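# Place the pouch in the paper bag, keep bag upright

## Task

Get the pouch inside the paper bag so that the bag ends up upright with its mouth open, and finish with neither hand in contact with the pouch or the bag.

## Robot and tools

Robot: two arms on a table. left_arm has its base at (0, +0.300, 0) m and carries a left hand; right_arm has its base at (0, -0.300, 0) m and carries a right hand. Both bases are unrotated. Scene frame: origin at table-top height midway between the bases, +x out over the table, +y toward left_arm, +z up. Arm names do not match image sides. A camera stand sits behind the arms. Loose objects may occasionally get nudged by something else.

Frames: each arm's reported hand pose, targets and velocities are in that arm's own base frame (same axes as the scene, shifted by its y offset). Fixed cameras and the table use the scene frame. Motion offsets are along the current Hand target's own axes. Hand point axes: +z runs along the straight fingers, +y out of the palm, and +x across the palm away from the thumb on the right hand (toward the thumb on the left hand). The point sits 0.05 m in front of the palm; straight fingers extend 0.06 to 0.07 m past it along +z and lie 0.06 m behind it along -y. A wrist bracket on the little-finger side can strike things.

One row is 28 numbers, each in [-1, 1], always covering both arms: left dx, dy, dz, rx, ry, rz, then left little, ring, middle, index, thumb_bend, thumb_turn, force_limit, speed; then the same 14 for the right arm. The six pose numbers are an offset (not a pose) from the Hand target at the start of the action, along its axes; 1.0 equals 0.6 m for dx, dy, dz and 180 degrees for rx, ry, rz, which form a single rotation vector. Sending six zeros re-requests the current Hand target. Finger numbers are absolute targets: -1 open/straight, +1 closed; thumb_turn -1 beside the palm, +1 opposite the fingers. force_limit maps -1..+1 to about 0..10 N at the fingertip (0..15 N for the two thumb motors). speed rises linearly to full at +0.48; for a gentle grip close at -0.94 or below. There is no "no change" value: to keep a hand as is, resend the eight numbers last executed for it (or, before any, its hand_measured plus hand_force_limit and hand_speed).

Tools:
- execute_actions(actions, cameras): actions is a list of actions; each action is a table of up to 15 rows, each row one 1/30 s control step; a short table repeats its last row. Every row counts from the action's starting Hand target, not the prior row. Images come back only for an empty actions list or when cameras names them (["all"], or names from cam_head_left, cam_head_right, cam_high).
- move(target, speed, blend, blocking, cameras): target is one 28-number row or a list of up to 15 rows, all offsets from the same starting Hand targets. speed in m/s, 0.002 to 4.3, default 0.25 (turns up to twice that in rad/s), one value or one per target. blend in m rounds corners at intermediate targets; 0 stops at each. Paths are straight, finish together, last at least 0.5 s and are cut off at 10 s. They do not avoid obstacles or the other arm; keep paths away from an arm's own base. blocking=false returns after about 0.5 s while it runs.
- wait(seconds 0 to 10, cameras): lets time pass with last commands held.
- stop(cameras): brakes a running move.
- zoom_image(camera, region [x0, y0, x1, y1] in pixels, at most 504 by 504): closer look at the latest image of cam_head_left, cam_head_right or cam_high (all 672x504).
- show_instructions(): shows the reference pages.
- finished_scene(scene=1): ends the scene for good.

Results: end_effector_position (m) and end_effector_quat_wxyz per arm in its base frame; Hand target (last commanded pose after clipping, which the next offsets start from); hand_measured, hand_stopped_by (moving, target, force, stalled, fault) and hand_load_n, six entries each in motor order; joint data and temperatures. A move adds a "move:" line such as done, off_target, moving, held or fault, plus limits like paced or held. done means within 10 mm and 2 degrees; neither done nor off_target says anything about contact.

Behaviour: orientation commands are clipped to 40 degrees from the measured one each step. Hands often rest 1 to 3 cm (sometimes 5 cm) short, usually low; resend the missing distance. A blocked arm keeps pushing until commanded back past its hand point. The grip suits objects 0.035 to 0.065 m thick with the thumb turned in front; handles down to 0.025 m. A finger motor starts only on a changed target (0.002 or more) and locks on reaching it or force_limit; hand_load_n dropping near 0 signals a lost grip.

Avoid: anything leaving the table, dropping or releasing moving items, fast impacts, hard pushes on fixed or heavy things, arms touching each other (or one hand gripping the other's fingers), excessive finger loads, and arm stops. Motors heat when holding loads, stretched out or pushing; MOTOR HOT appears at 85 °C and at 100 °C the arm drops for 30 to 60 s. The scene keeps running while you think.

Each tool is called after "Request:" as name(argument=value, ...), one argument or row to a line, values as JSON.

Reference images:

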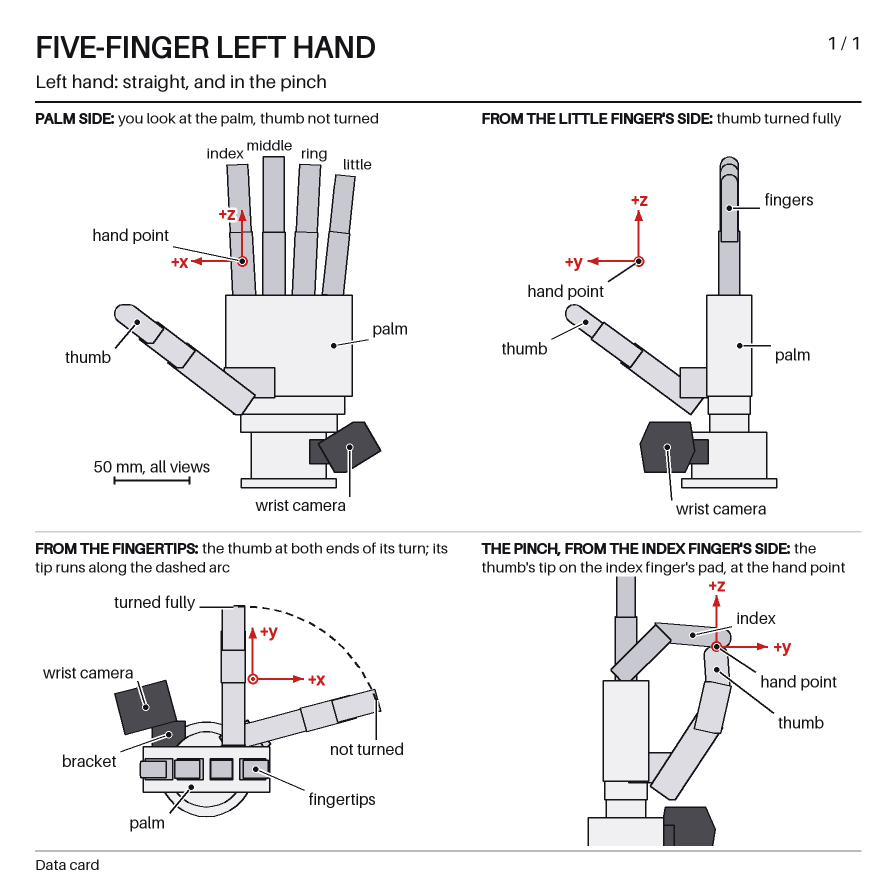

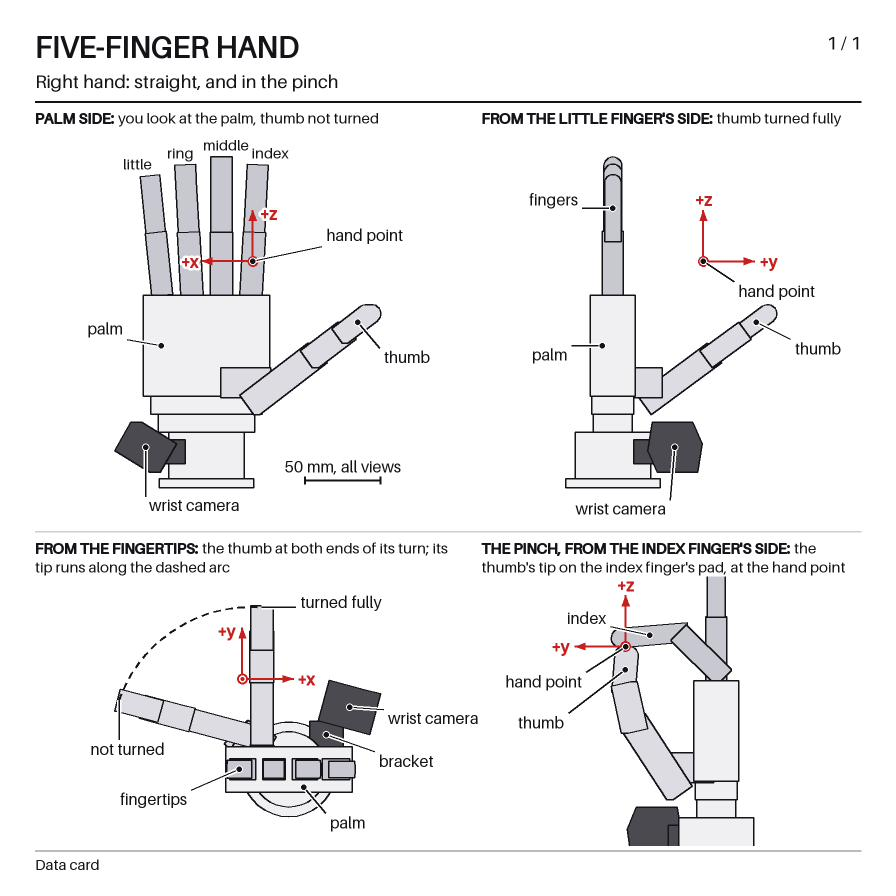

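## Session

Request:
execute_actions(
  actions=[],
)

Scene clock: 0.00 s.
left_arm: end_effector_position=(+0.2401, -0.0873, +0.2180) hand_measured=(-1.000, -1.000, -1.000, -1.000, -1.000, -1.000) hand_load_n=(+0.0, +0.0, +0.0, +0.0, +0.0, +0.0) hand_stopped_by=(target, target, target, target, target, target) hand_force_limit=0.00 hand_speed=-0.80 end_effector_quat_wxyz=(-0.014, -0.218, +0.974, +0.056) | right_arm: end_effector_position=(+0.1644, +0.3516, +0.3343) hand_measured=(-1.000, -1.000, -1.000, -1.000, -1.000, -1.000) hand_load_n=(+0.0, +0.0, +0.0, +0.0, +0.0, +0.0) hand_stopped_by=(target, target, target, target, target, target) hand_force_limit=0.00 hand_speed=-0.80 end_effector_quat_wxyz=(+0.621, -0.634, -0.244, -0.391)
Joint positions: left_arm=[-0.453 1.243 1.155 -1.575 -0.071 0.673] | right_arm=[1.036 0.547 0.516 0.113 -0.34 -0.902]
Joint velocities: within noise
Joint torques (N m): no reading
Motor temperatures (°C): left_arm=[29 29 32 27 31 26] | right_arm=[33 31 33 31 27 26]
Heat: left arm: hottest elbow 32 °C; right arm: hottest waist 33 °C.
Hand target: left_arm +0.2457, -0.0901, +0.2240; -0.006, -0.219, +0.974, +0.050 | right_arm +0.1651, +0.3528, +0.3548; +0.629, -0.621, -0.244, -0.400

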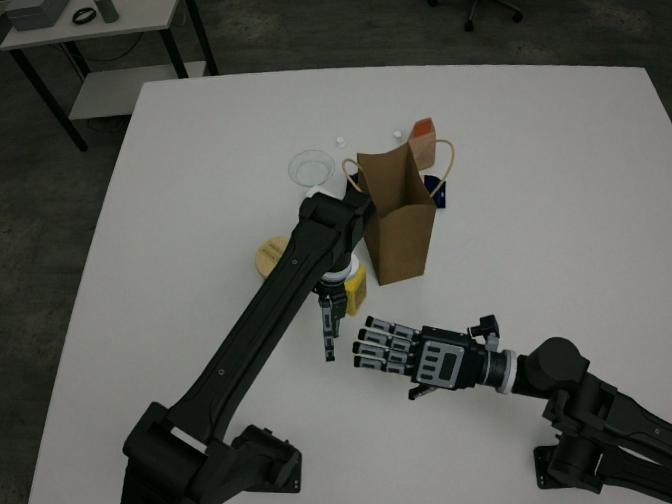

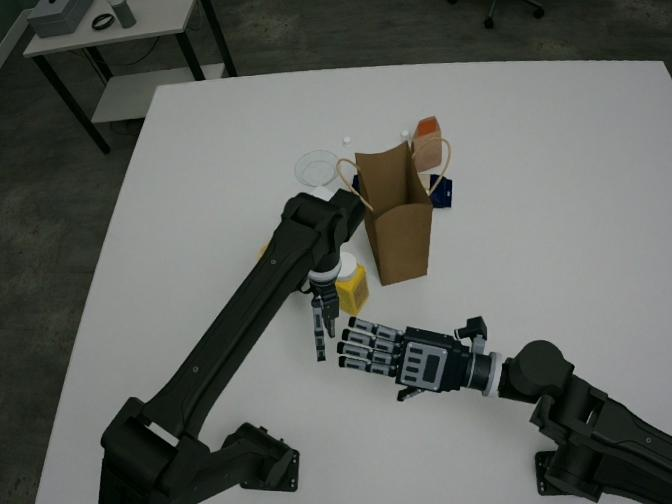

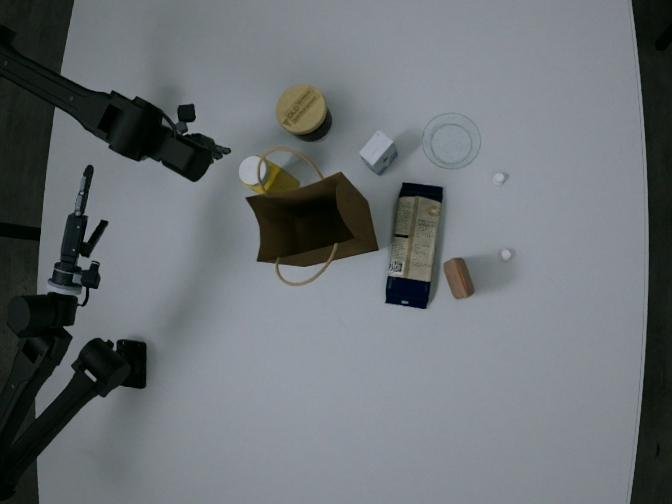

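Request:
zoom_image(
  camera="cam_high",
  region=[230, 80, 530, 320],
)

Request:
zoom_image(
  camera="cam_head_right",
  region=[250, 100, 500, 330],
)

Scaled by 1.680 from the camera's 672x504 image, which has a finer 960x720 frame.

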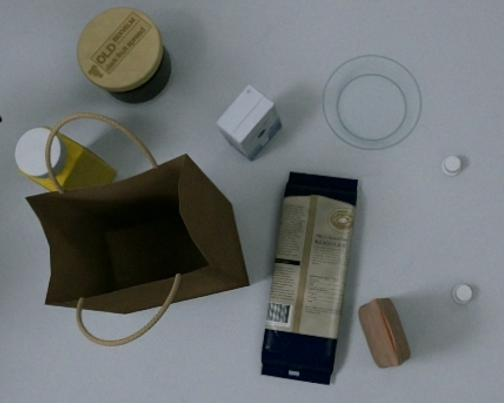

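Scaled by 2.016 from the camera's 672x504 image, which has a finer 960x720 frame.

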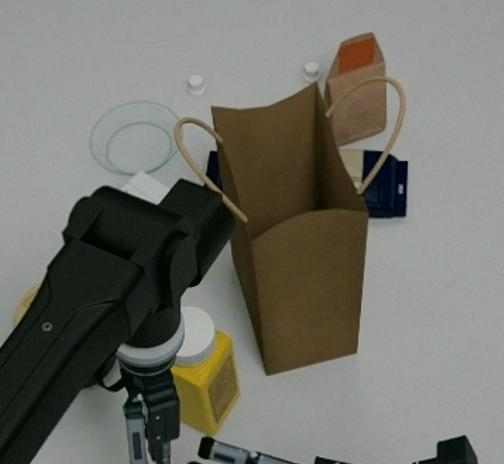

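Request:
zoom_image(
  camera="cam_high",
  region=[370, 170, 490, 320],
)

Request:
zoom_image(
  camera="cam_head_right",
  region=[400, 105, 470, 220],
)

Request:
zoom_image(
  camera="cam_head_left",
  region=[330, 105, 470, 300],
)

Scaled by 3.360 from the camera's 672x504 image, which has a finer 960x720 frame.

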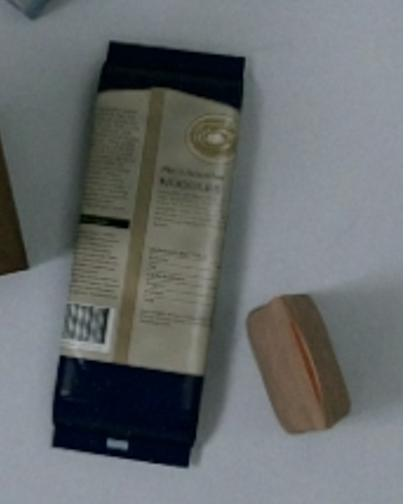

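Scaled by 4.383 from the camera's 672x504 image, which has a finer 960x720 frame.

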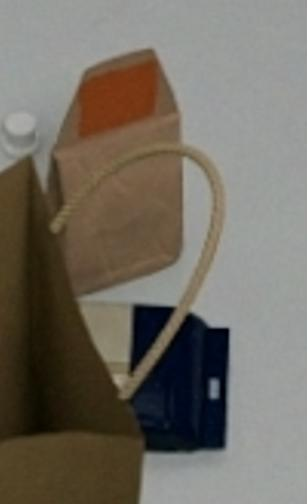

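Scaled by 2.585 from the camera's 672x504 image, which has a finer 960x720 frame.

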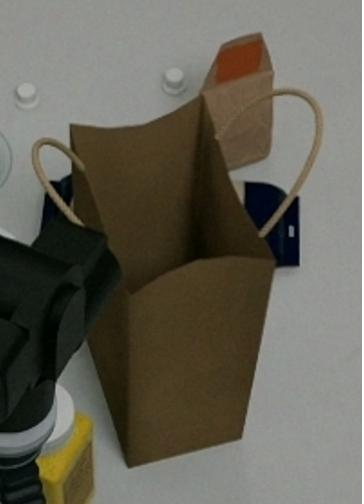

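Request:
move(
  target=[
    [-0.011,0.225,-0.078,0,0,0,-1,-1,-1,-1,-1,-1,0,-0.8,0.4015,0.2018,-0.4173,-0.16,0.1143,0.163,-1,-1,-1,-1,-1,1,0,0],
    [-0.011,0.225,-0.078,0,0,0,-1,-1,-1,-1,-1,-1,0,-0.8,0.5847,0.7177,-0.0753,-0.3201,0.2286,0.326,-1,-1,-1,-1,-1,1,0,0],
    [-0.011,0.225,-0.078,0,0,0,-1,-1,-1,-1,-1,-1,0,-0.8,0.4445,0.9133,0.0188,-0.3201,0.2286,0.326,-1,-1,-1,-1,-1,1,0,0],
  ],
  speed=0.35,
  blend=[0.05,0.05,0],
  cameras=["all"],
)

Scene clock: 42.33 s.
left_arm: end_effector_position=(+0.2013, +0.0255, +0.2870) hand_measured=(-1.000, -1.000, -1.000, -1.000, -1.000, -1.000) hand_load_n=(+0.0, +0.0, +0.0, +0.0, +0.0, +0.0) hand_stopped_by=(target, target, target, target, target, target) hand_force_limit=0.00 hand_speed=-0.80 end_effector_quat_wxyz=(+0.067, -0.218, +0.973, +0.029) | right_arm: end_effector_position=(+0.7438, +0.2502, +0.2102) hand_measured=(-1.000, -1.000, -1.000, -1.000, -1.000, +1.000) hand_load_n=(+0.0, +0.0, +0.0, +0.0, +0.0, +0.0) hand_stopped_by=(target, target, target, target, target, target) hand_force_limit=0.00 hand_speed=0.00 end_effector_quat_wxyz=(-0.391, +0.714, -0.507, +0.282)
Joint positions: left_arm=[-0.137 0.937 1.147 -1.674 -0.1 0.999] | right_arm=[0.278 1.916 1.761 -0.41 -0.043 -0.034]
Joint torques (N m): left_arm=[1.44 -4.72 6.2 0.23 -0.1 0.03] | right_arm=[1.67 -19.55 13.52 2.18 0.08 0.2]
Motor temperatures (°C): left_arm=[29 30 35 27 31 26] | right_arm=[33 31 39 31 27 26]
Heat: left arm: hottest elbow 35 °C; right arm: hottest elbow 39 °C.
Hand target: left_arm +0.1957, +0.0297, +0.2841; -0.006, -0.219, +0.975, +0.050 | right_arm +0.7584, +0.2602, +0.2496; -0.419, +0.698, -0.498, +0.300
Off the commanded pose: left_arm 0.008 m, 9 deg | right_arm 0.043 m, 4 deg.
joint sent to its limit (left arm) — joint 4 (wrist pitch), lower limit. The joint targets are off in orientation, not in position.
move: off_target (left_arm, right_arm)

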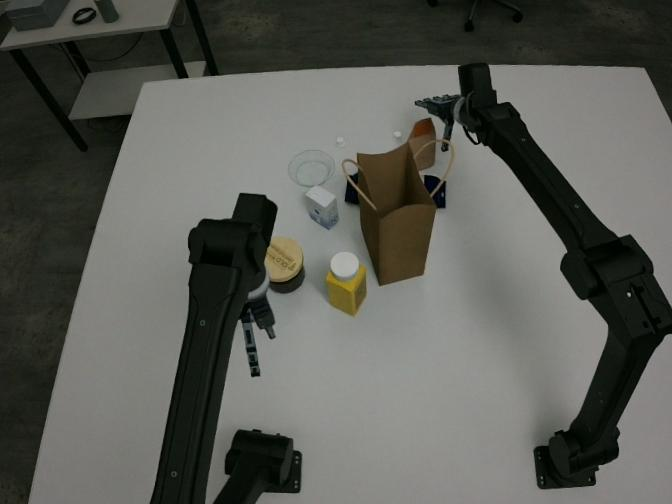

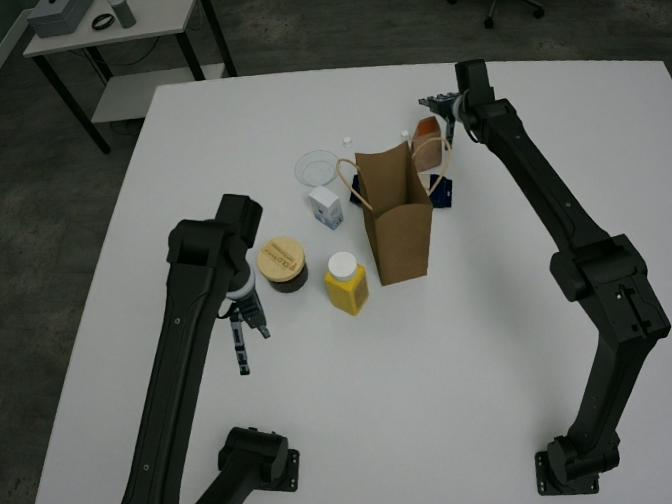

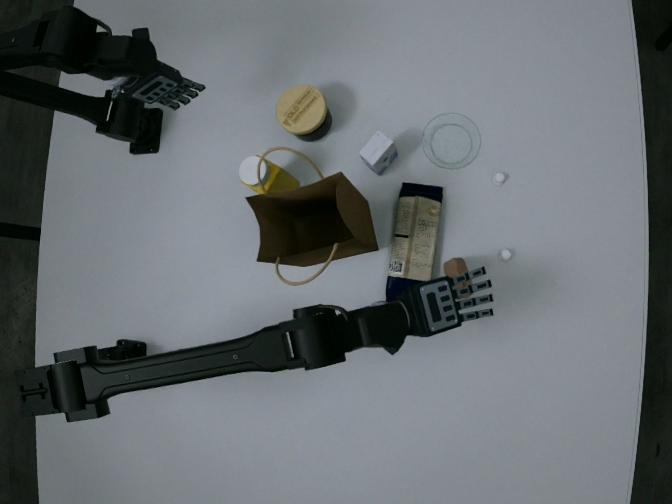

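Request:
zoom_image(
  camera="cam_high",
  region=[380, 230, 520, 370],
)

Request:
zoom_image(
  camera="cam_head_right",
  region=[390, 50, 530, 190],
)

Scaled by 3.600 from the camera's 672x504 image, which has a finer 960x720 frame.

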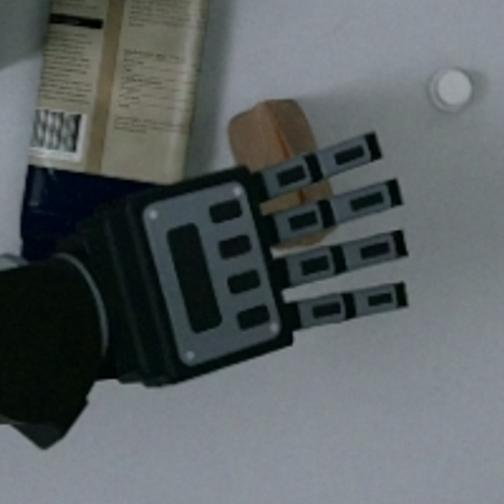

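Scaled by 3.600 from the camera's 672x504 image, which has a finer 960x720 frame.

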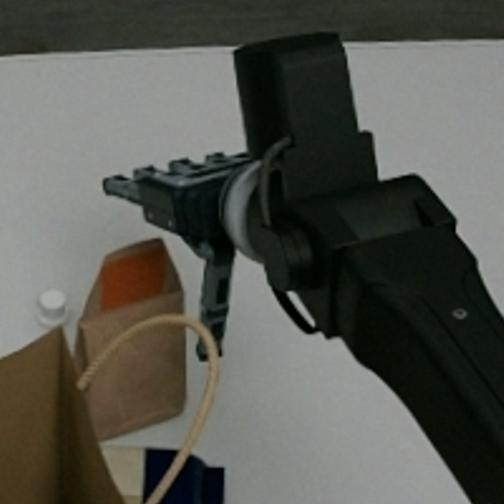

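Request:
move(
  target=[0,0,0,0,0,0,-1,-1,-1,-1,-1,-1,0,-0.8,-0.0375,-0.048,0.019,0,0,0,-1,-1,-1,-1,-1,1,0,0],
  speed=0.15,
  cameras=["cam_high","cam_head_right"],
)

Request:
zoom_image(
  camera="cam_high",
  region=[380, 230, 520, 370],
)

Request:
zoom_image(
  camera="cam_head_right",
  region=[390, 50, 530, 190],
)

Scene clock: 73.27 s.
left_arm: end_effector_position=(+0.2013, +0.0255, +0.2870) hand_measured=(-1.000, -1.000, -1.000, -1.000, -1.000, -1.000) hand_load_n=(+0.0, +0.0, +0.0, +0.0, +0.0, +0.0) hand_stopped_by=(target, target, target, target, target, target) hand_force_limit=0.00 hand_speed=-0.80 end_effector_quat_wxyz=(+0.067, -0.218, +0.973, +0.029) | right_arm: end_effector_position=(+0.7652, +0.2798, +0.2464) hand_measured=(-1.000, -1.000, -1.000, -1.000, -1.000, +1.000) hand_load_n=(+0.0, +0.0, +0.0, +0.0, +0.0, +0.0) hand_stopped_by=(target, target, target, target, target, target) hand_force_limit=0.00 hand_speed=0.00 end_effector_quat_wxyz=(-0.405, +0.706, -0.501, +0.294)
Joint positions: left_arm=[-0.137 0.937 1.147 -1.674 -0.1 0.999] | right_arm=[0.312 1.969 1.916 -0.471 -0.012 -0.018]
Joint torques (N m): left_arm=[1.44 -4.66 6.22 0.21 -0.1 0.03] | right_arm=[1.73 -19.55 13.7 1.09 0.1 0.2]
Heat: left arm: hottest elbow 36 °C; right arm: hottest elbow 43 °C.
Hand target: left_arm +0.1957, +0.0297, +0.2841; -0.006, -0.219, +0.975, +0.050 | right_arm +0.7733, +0.2894, +0.2696; -0.419, +0.698, -0.498, +0.299
Off the commanded pose: left_arm 0.008 m, 9 deg | right_arm 0.026 m, 2 deg.
joint sent to its limit (left arm) — joint 4 (wrist pitch), lower limit. The joint targets are off in orientation, not in position.
move: off_target (left_arm, right_arm)
Images, in order (width x height): cam_head_right 672x504, cam_high 672x504.

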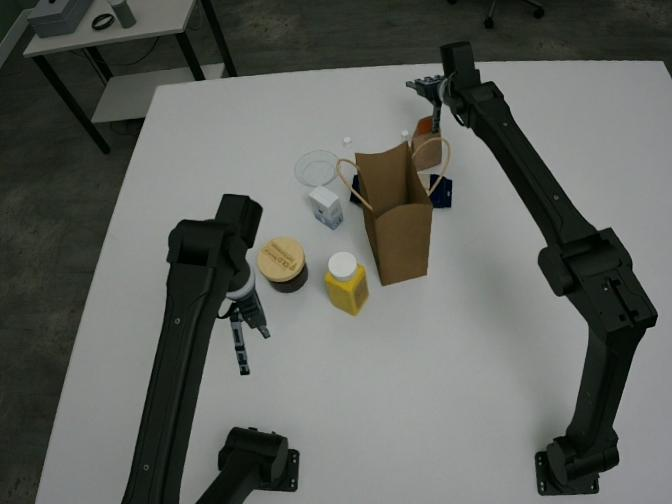

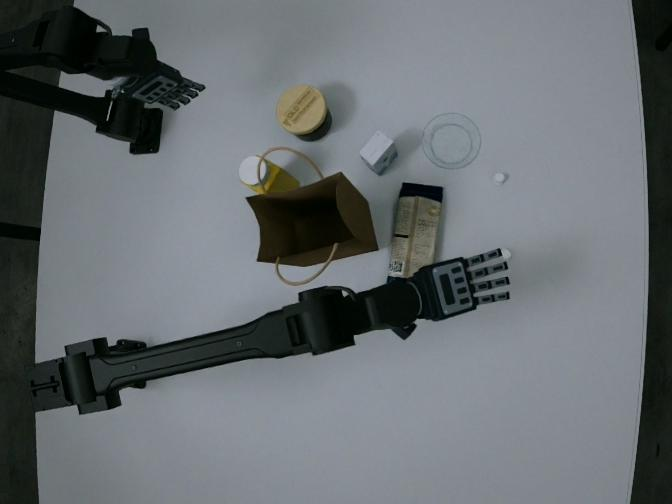

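Scaled by 3.600 from the camera's 672x504 image, which has a finer 960x720 frame.

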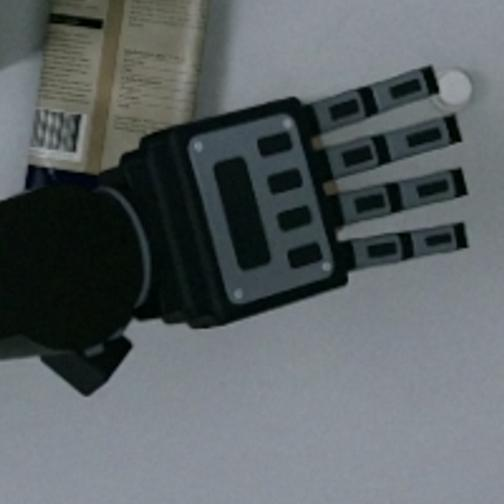

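Scaled by 3.600 from the camera's 672x504 image, which has a finer 960x720 frame.

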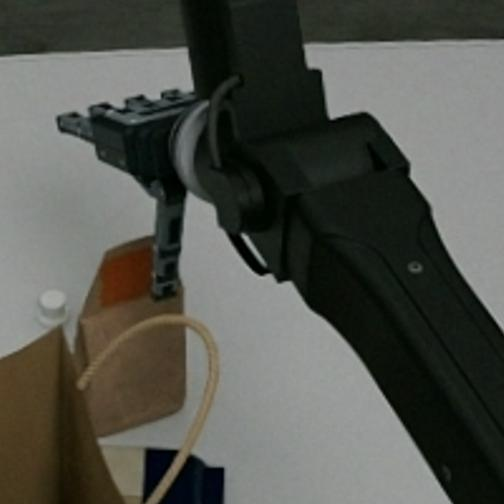

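Request:
move(
  target=[0,0,0,0,0,0,-1,-1,-1,-1,-1,-1,0,-0.8,0,0.0809,0.043,0,0,0,-1,-1,-1,-1,-1,1,0,0],
  speed=0.1,
  cameras=["cam_high","cam_head_right"],
)

Request:
zoom_image(
  camera="cam_high",
  region=[380, 230, 520, 370],
)

Request:
zoom_image(
  camera="cam_head_right",
  region=[390, 50, 530, 190],
)

Scene clock: 90.10 s.
left_arm: end_effector_position=(+0.2013, +0.0255, +0.2870) hand_measured=(-1.000, -1.000, -1.000, -1.000, -1.000, -1.000) hand_load_n=(+0.0, +0.0, +0.0, +0.0, +0.0, +0.0) hand_stopped_by=(target, target, target, target, target, target) hand_force_limit=0.00 hand_speed=-0.80 end_effector_quat_wxyz=(+0.067, -0.218, +0.973, +0.029) | right_arm: end_effector_position=(+0.7693, +0.2811, +0.2115) hand_measured=(-1.000, -1.000, -1.000, -1.000, -1.000, +1.000) hand_load_n=(+0.0, +0.0, +0.0, +0.0, +0.0, +0.0) hand_stopped_by=(target, target, target, target, target, target) hand_force_limit=0.00 hand_speed=0.00 end_effector_quat_wxyz=(-0.410, +0.703, -0.499, +0.297)
Joint positions: left_arm=[-0.137 0.937 1.147 -1.674 -0.1 0.999] | right_arm=[0.312 1.984 1.841 -0.366 -0.012 -0.018]
Joint torques (N m): left_arm=[1.44 -4.66 6.19 0.23 -0.1 0.03] | right_arm=[1.9 -19.14 9.81 2.33 0.1 0.19]
Motor temperatures (°C): left_arm=[29 29 36 27 31 26] | right_arm=[33 34 48 31 27 26]
Heat: left arm: hottest elbow 36 °C; right arm: hottest elbow 48 °C.
Hand target: left_arm +0.1957, +0.0297, +0.2841; -0.006, -0.219, +0.975, +0.050 | right_arm +0.7733, +0.2894, +0.2147; -0.419, +0.698, -0.498, +0.299
Off the commanded pose: left_arm 0.008 m, 9 deg | right_arm 0.010 m, 1 deg.
joint sent to its limit (left arm) — joint 4 (wrist pitch), lower limit. The joint targets are off in orientation, not in position.
move: off_target (left_arm)
Images, in order (width x height): cam_head_right 672x504, cam_high 672x504.

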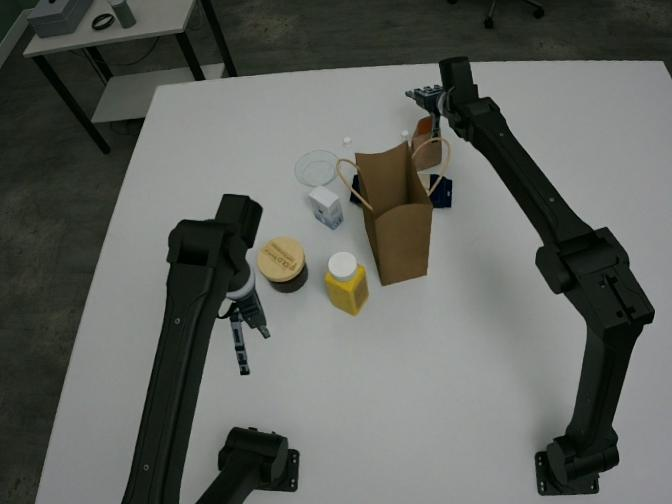

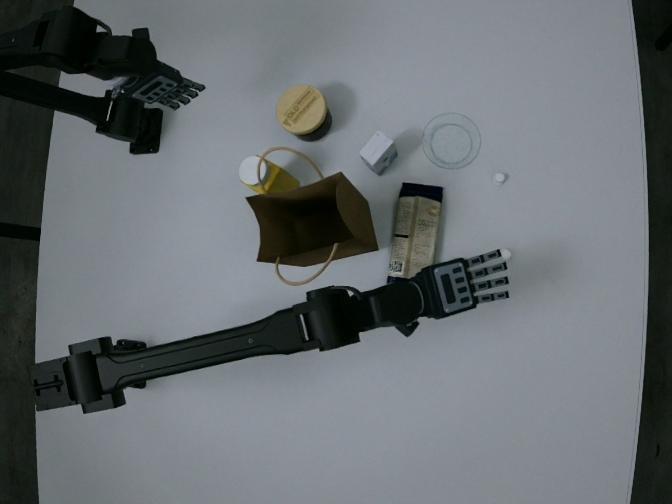

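Scaled by 3.600 from the camera's 672x504 image, which has a finer 960x720 frame.

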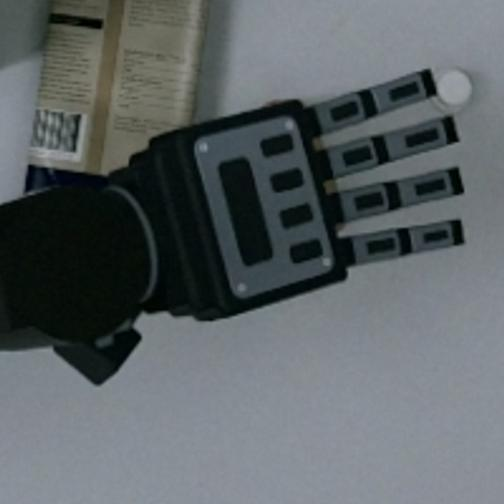

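Scaled by 3.600 from the camera's 672x504 image, which has a finer 960x720 frame.

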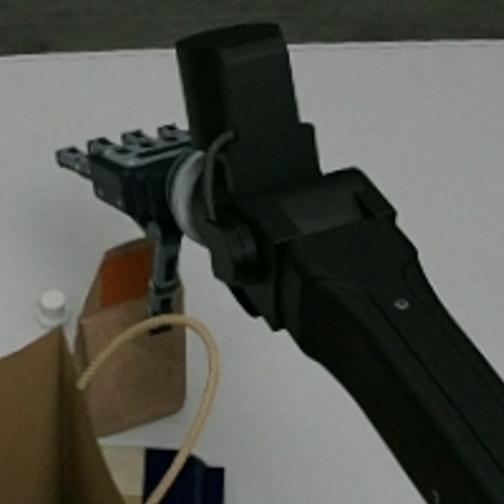

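Request:
move(
  target=[0,0,0,0,0,0,-1,-1,-1,-1,-1,-1,0,-0.8,-0.0158,0.0505,0.033,0,0,0,-1,-1,-1,-1,-1,1,0,0],
  speed=0.08,
  cameras=["cam_high","cam_head_right"],
)

Request:
zoom_image(
  camera="cam_high",
  region=[380, 230, 520, 370],
)

Request:
zoom_image(
  camera="cam_head_right",
  region=[390, 50, 530, 190],
)

Scene clock: 106.33 s.
left_arm: end_effector_position=(+0.2013, +0.0255, +0.2870) hand_measured=(-1.000, -1.000, -1.000, -1.000, -1.000, -1.000) hand_load_n=(+0.0, +0.0, +0.0, +0.0, +0.0, +0.0) hand_stopped_by=(target, target, target, target, target, target) hand_force_limit=0.00 hand_speed=-0.80 end_effector_quat_wxyz=(+0.067, -0.218, +0.973, +0.029) | right_arm: end_effector_position=(+0.7709, +0.2865, +0.1763) hand_measured=(-1.000, -1.000, -1.000, -1.000, -1.000, +1.000) hand_load_n=(+0.0, +0.0, -0.5, +0.0, +0.0, +0.0) hand_stopped_by=(target, target, target, target, target, target) hand_force_limit=0.00 hand_speed=0.00 end_effector_quat_wxyz=(-0.409, +0.702, -0.501, +0.299)
Joint positions: left_arm=[-0.137 0.937 1.147 -1.674 -0.1 0.999] | right_arm=[0.32 2.011 1.788 -0.286 0 -0.011]
Joint torques (N m): left_arm=[1.44 -4.66 6.2 0.23 -0.1 0.03] | right_arm=[2.37 -20.07 9.55 2.4 0.12 0.21]
Heat: left arm: hottest elbow 36 °C; right arm: hottest elbow 45 °C.
Hand target: left_arm +0.1957, +0.0297, +0.2841; -0.006, -0.219, +0.975, +0.050 | right_arm +0.7734, +0.2992, +0.1787; -0.419, +0.698, -0.498, +0.299
Off the commanded pose: left_arm 0.008 m, 9 deg | right_arm 0.013 m, 1 deg.
joint sent to its limit (left arm) — joint 4 (wrist pitch), lower limit. The joint targets are off in orientation, not in position.
move: off_target (left_arm, right_arm)
Images, in order (width x height): cam_head_right 672x504, cam_high 672x504.

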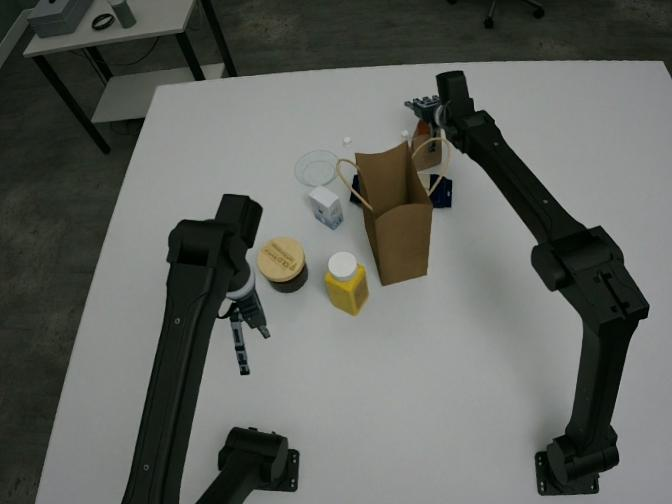

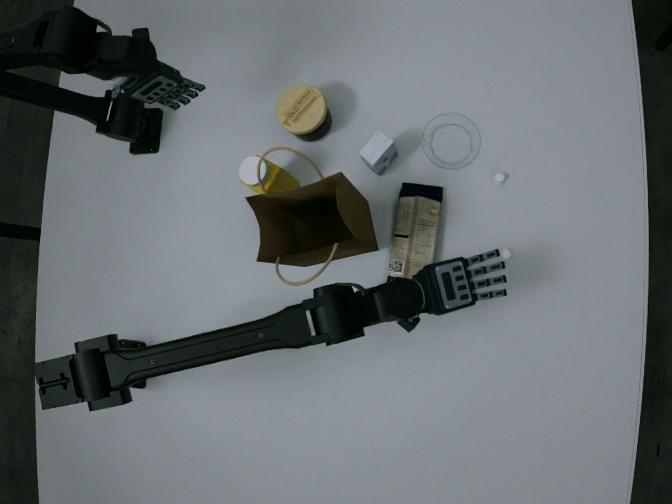

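Scaled by 3.600 from the camera's 672x504 image, which has a finer 960x720 frame.

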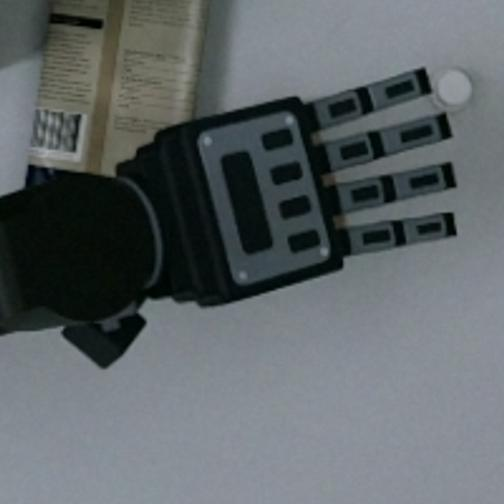

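Scaled by 3.600 from the camera's 672x504 image, which has a finer 960x720 frame.

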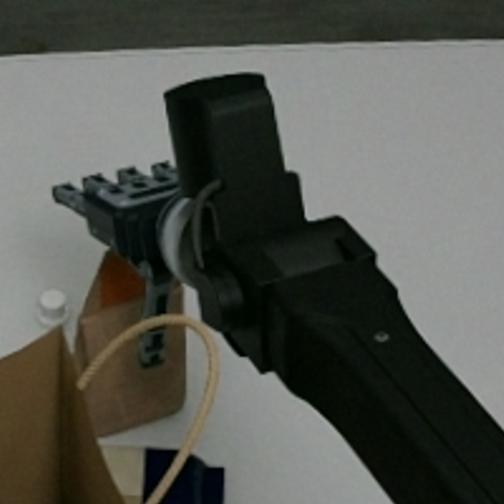

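Request:
move(
  target=[0,0,0,0,0,0,-1,-1,-1,-1,-1,-1,0,-0.8,-0.0126,-0.002,0.0038,0,0,0,-0.35,-0.35,-0.35,-0.35,-0.5,1,0,-0.6],
  speed=0.08,
  cameras=["cam_high","cam_head_right"],
)

Request:
zoom_image(
  camera="cam_high",
  region=[380, 230, 520, 370],
)

Request:
zoom_image(
  camera="cam_head_right",
  region=[390, 50, 530, 190],
)

Scene clock: 116.67 s.
left_arm: end_effector_position=(+0.2013, +0.0255, +0.2870) hand_measured=(-1.000, -1.000, -1.000, -1.000, -1.000, -1.000) hand_load_n=(+0.0, +0.0, +0.0, +0.0, +0.0, +0.5) hand_stopped_by=(target, target, target, target, target, target) hand_force_limit=0.00 hand_speed=-0.80 end_effector_quat_wxyz=(+0.067, -0.218, +0.973, +0.029) | right_arm: end_effector_position=(+0.7684, +0.2940, +0.1760) hand_measured=(-0.350, -0.350, -0.350, -0.350, -0.500, +1.000) hand_load_n=(+0.0, +0.0, +0.0, -0.5, +0.0, +0.0) hand_stopped_by=(target, target, target, target, target, target) hand_force_limit=0.00 hand_speed=-0.60 end_effector_quat_wxyz=(-0.409, +0.702, -0.501, +0.299)
Joint positions: left_arm=[-0.137 0.937 1.147 -1.674 -0.1 0.999] | right_arm=[0.331 2.011 1.788 -0.286 0.009 -0.006]
Joint torques (N m): left_arm=[1.44 -4.66 6.2 0.23 -0.1 0.03] | right_arm=[2.26 -18.9 10.73 2.17 0.11 0.2]
Heat: left arm: hottest elbow 36 °C; right arm: hottest elbow 45 °C.
Hand target: left_arm +0.1957, +0.0297, +0.2841; -0.006, -0.219, +0.975, +0.050 | right_arm +0.7733, +0.3072, +0.1787; -0.419, +0.698, -0.498, +0.299
Off the commanded pose: left_arm 0.008 m, 9 deg | right_arm 0.014 m, 1 deg.
joint sent to its limit (left arm) — joint 4 (wrist pitch), lower limit. The joint targets are off in orientation, not in position.
move: off_target (left_arm, right_arm)
Images, in order (width x height): cam_head_right 672x504, cam_high 672x504.

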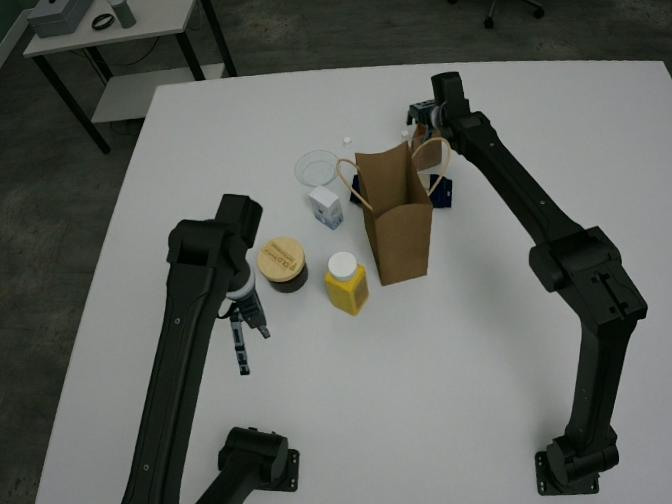

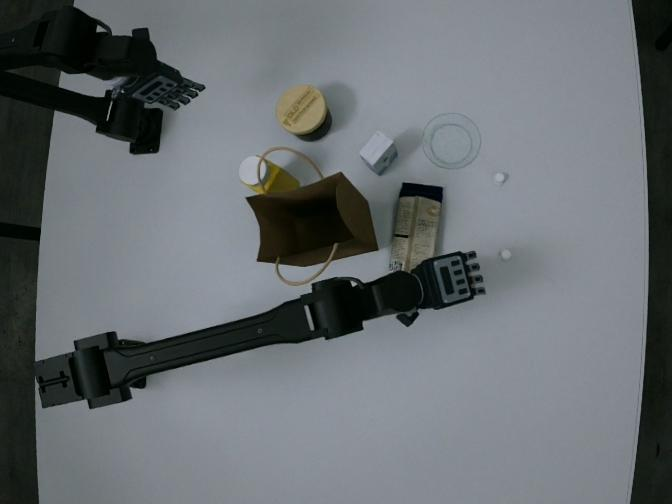

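Scaled by 3.600 from the camera's 672x504 image, which has a finer 960x720 frame.

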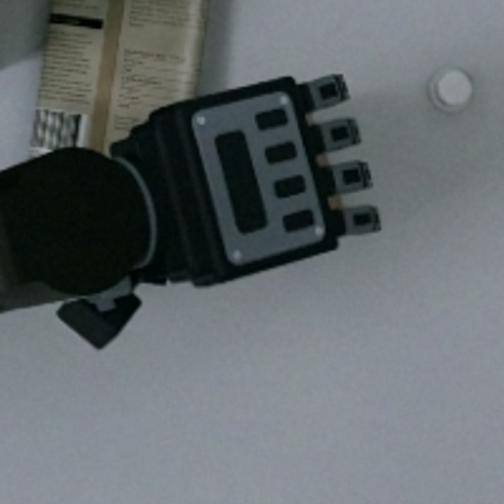

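Scaled by 3.600 from the camera's 672x504 image, which has a finer 960x720 frame.

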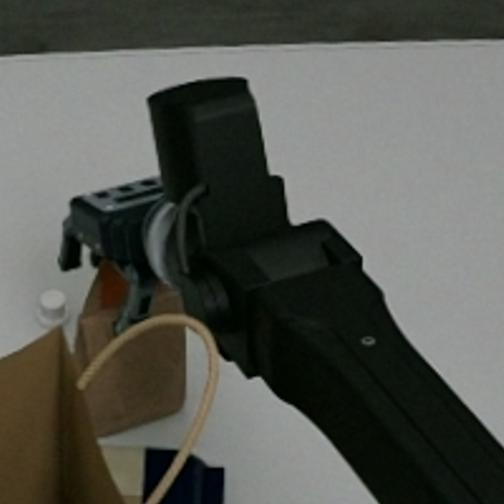

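Request:
execute_actions(
  actions=[
    [[0,0,0,0,0,0,-1,-1,-1,-1,-1,-1,0,-0.8,0,0,0,0,0,0,0.3,0.3,0.3,0.3,0.3,1,-0.3,-0.88]],
    [[0,0,0,0,0,0,-1,-1,-1,-1,-1,-1,0,-0.8,0,0,0,0,0,0,0.3,0.3,0.3,0.3,0.3,1,-0.3,-0.88]],
    [[0,0,0,0,0,0,-1,-1,-1,-1,-1,-1,0,-0.8,0,0,0,0,0,0,0.3,0.3,0.3,0.3,0.3,1,-0.3,-0.88]],
  ],
  cameras=["cam_high","cam_head_right"],
)

Request:
zoom_image(
  camera="cam_head_right",
  region=[390, 50, 530, 190],
)

Scene clock: 130.53 s.
left_arm: end_effector_position=(+0.2013, +0.0255, +0.2870) hand_measured=(-1.000, -1.000, -1.000, -1.000, -1.000, -1.000) hand_load_n=(+0.0, +0.0, +0.0, +0.0, +0.0, +0.0) hand_stopped_by=(target, target, target, target, target, target) hand_force_limit=0.00 hand_speed=-0.80 end_effector_quat_wxyz=(+0.067, -0.218, +0.973, +0.029) | right_arm: end_effector_position=(+0.7687, +0.2940, +0.1717) hand_measured=(+0.300, +0.300, +0.228, +0.272, -0.188, +1.000) hand_load_n=(+0.0, +2.5, +2.5, +5.5, +5.0, +0.0) hand_stopped_by=(target, target, force, force, force, target) hand_force_limit=-0.30 hand_speed=-0.88 end_effector_quat_wxyz=(-0.407, +0.703, -0.502, +0.297)
Joint positions: left_arm=[-0.137 0.937 1.147 -1.674 -0.1 0.999] | right_arm=[0.331 2.016 1.788 -0.286 0.01 -0.005]
Joint torques (N m): left_arm=[1.44 -4.72 6.2 0.23 -0.1 0.03] | right_arm=[2.2 -19.9 10.47 2.19 0.09 0.15]
Heat: left arm: hottest elbow 36 °C; right arm: hottest elbow 45 °C.
Hand target: left_arm +0.1957, +0.0297, +0.2841; -0.006, -0.219, +0.975, +0.050 | right_arm +0.7733, +0.3072, +0.1786; -0.419, +0.698, -0.498, +0.299
Off the commanded pose: left_arm 0.008 m, 9 deg | right_arm 0.016 m, 2 deg.
joint sent to its limit (left arm) — joint 4 (wrist pitch), lower limit. The joint targets are off in orientation, not in position.
Step readings (end_effector_position of left_arm | right_arm):
0: (+0.2013, +0.0255, +0.2870) | (+0.7684, +0.2940, +0.1760)
1: (+0.2013, +0.0255, +0.2870) | (+0.7684, +0.2940, +0.1760)
2: (+0.2013, +0.0255, +0.2870) | (+0.7684, +0.2940, +0.1760)
4: (+0.2013, +0.0255, +0.2870) | (+0.7685, +0.2939, +0.1760)
8: (+0.2013, +0.0255, +0.2870) | (+0.7685, +0.2939, +0.1760)
15: (+0.2013, +0.0255, +0.2870) | (+0.7685, +0.2939, +0.1760)
16: (+0.2013, +0.0255, +0.2870) | (+0.7685, +0.2939, +0.1760)
17: (+0.2013, +0.0255, +0.2870) | (+0.7685, +0.2939, +0.1760)
19: (+0.2013, +0.0255, +0.2870) | (+0.7685, +0.2939, +0.1760)
23: (+0.2013, +0.0255, +0.2870) | (+0.7685, +0.2939, +0.1760)
30: (+0.2013, +0.0255, +0.2870) | (+0.7685, +0.2939, +0.1760)
31: (+0.2013, +0.0255, +0.2870) | (+0.7685, +0.2938, +0.1757)
32: (+0.2013, +0.0255, +0.2870) | (+0.7685, +0.2938, +0.1757)
34: (+0.2013, +0.0255, +0.2870) | (+0.7685, +0.2938, +0.1757)
38: (+0.2013, +0.0255, +0.2870) | (+0.7685, +0.2939, +0.1754)
45: (+0.2013, +0.0255, +0.2870) | (+0.7685, +0.2939, +0.1751)
Images, in order (width x height): cam_head_right 672x504, cam_high 672x504.

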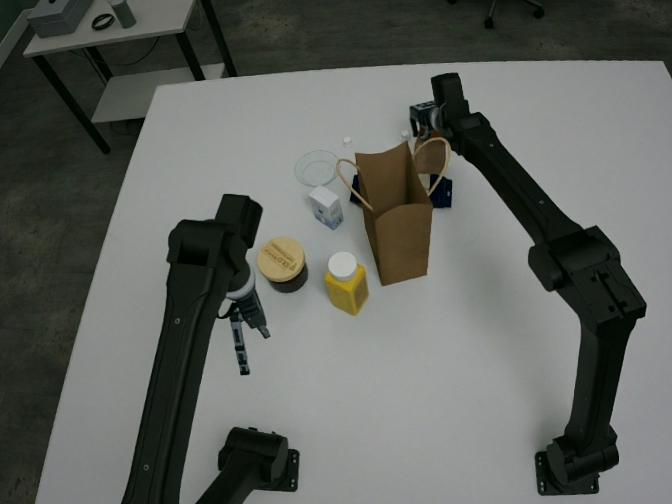

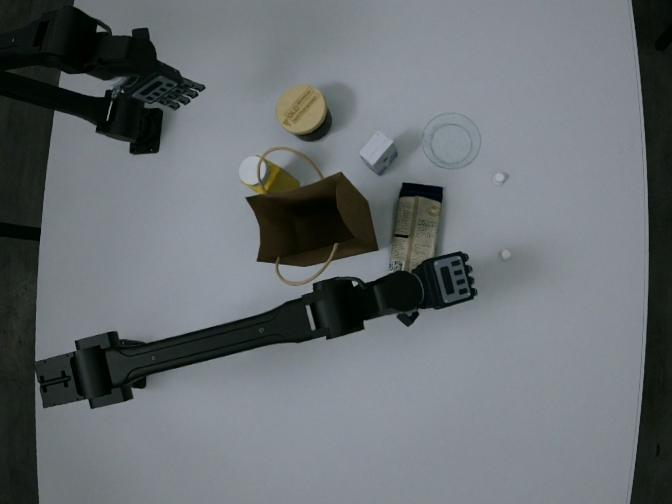

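Scaled by 3.600 from the camera's 672x504 image, which has a finer 960x720 frame.

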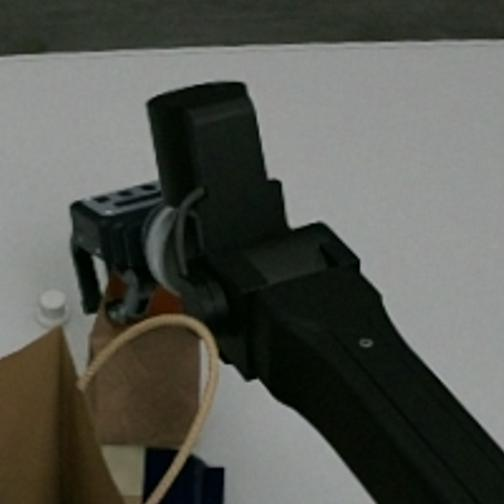

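Request:
move(
  target=[0,0,0,0,0,0,-1,-1,-1,-1,-1,-1,0,-0.8,0,-0.0883,-0.0470,0,0,0,0.3,0.3,0.3,0.3,0.3,1,-0.3,-0.88],
  speed=0.06,
  cameras=["cam_high","cam_head_right"],
)

Request:
zoom_image(
  camera="cam_head_right",
  region=[390, 50, 530, 190],
)

Scene clock: 139.30 s.
left_arm: end_effector_position=(+0.2013, +0.0255, +0.2870) hand_measured=(-1.000, -1.000, -1.000, -1.000, -1.000, -1.000) hand_load_n=(+0.0, +0.0, +0.0, +0.0, +0.0, +0.0) hand_stopped_by=(target, target, target, target, target, target) hand_force_limit=0.00 hand_speed=-0.80 end_effector_quat_wxyz=(+0.067, -0.218, +0.973, +0.029) | right_arm: end_effector_position=(+0.7624, +0.2919, +0.1823) hand_measured=(+0.300, +0.300, +0.228, +0.272, -0.188, +1.000) hand_load_n=(+0.0, +2.5, +3.5, +5.5, +5.5, +0.5) hand_stopped_by=(target, target, force, force, force, target) hand_force_limit=-0.30 hand_speed=-0.88 end_effector_quat_wxyz=(-0.386, +0.714, -0.511, +0.282)
Joint positions: left_arm=[-0.137 0.937 1.147 -1.674 -0.1 0.999] | right_arm=[0.331 2.016 1.847 -0.403 0.01 -0.004]
Joint torques (N m): left_arm=[1.38 -4.66 6.2 0.23 -0.1 0.03] | right_arm=[2.14 -22.48 14.65 1.16 0.04 0.16]
Heat: left arm: hottest elbow 36 °C; right arm: hottest elbow 45 °C.
Hand target: left_arm +0.1957, +0.0297, +0.2841; -0.006, -0.219, +0.975, +0.050 | right_arm +0.7733, +0.3072, +0.2385; -0.419, +0.698, -0.498, +0.299
Off the commanded pose: left_arm 0.008 m, 9 deg | right_arm 0.059 m, 5 deg.
joint sent to its limit (left arm) — joint 4 (wrist pitch), lower limit. The joint targets are off in orientation, not in position.
move: off_target (left_arm, right_arm)
Images, in order (width x height): cam_head_right 672x504, cam_high 672x504.

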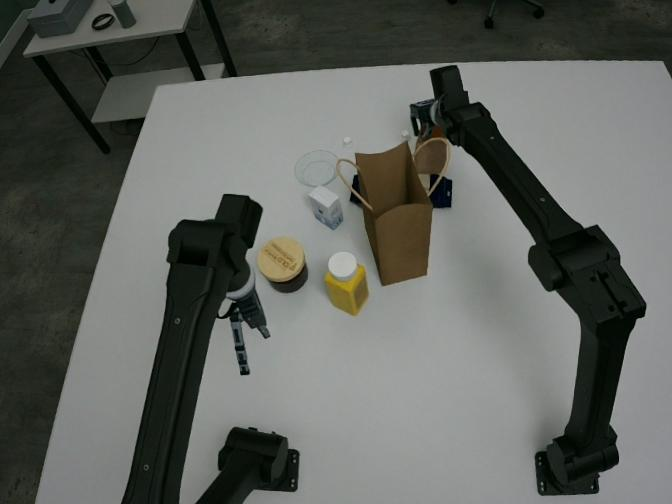

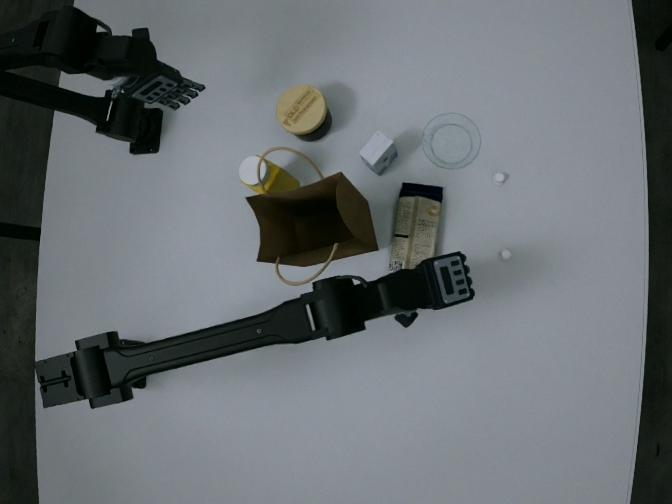

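Scaled by 3.600 from the camera's 672x504 image, which has a finer 960x720 frame.

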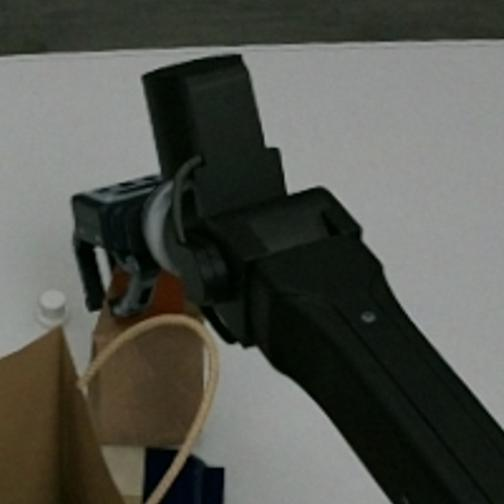

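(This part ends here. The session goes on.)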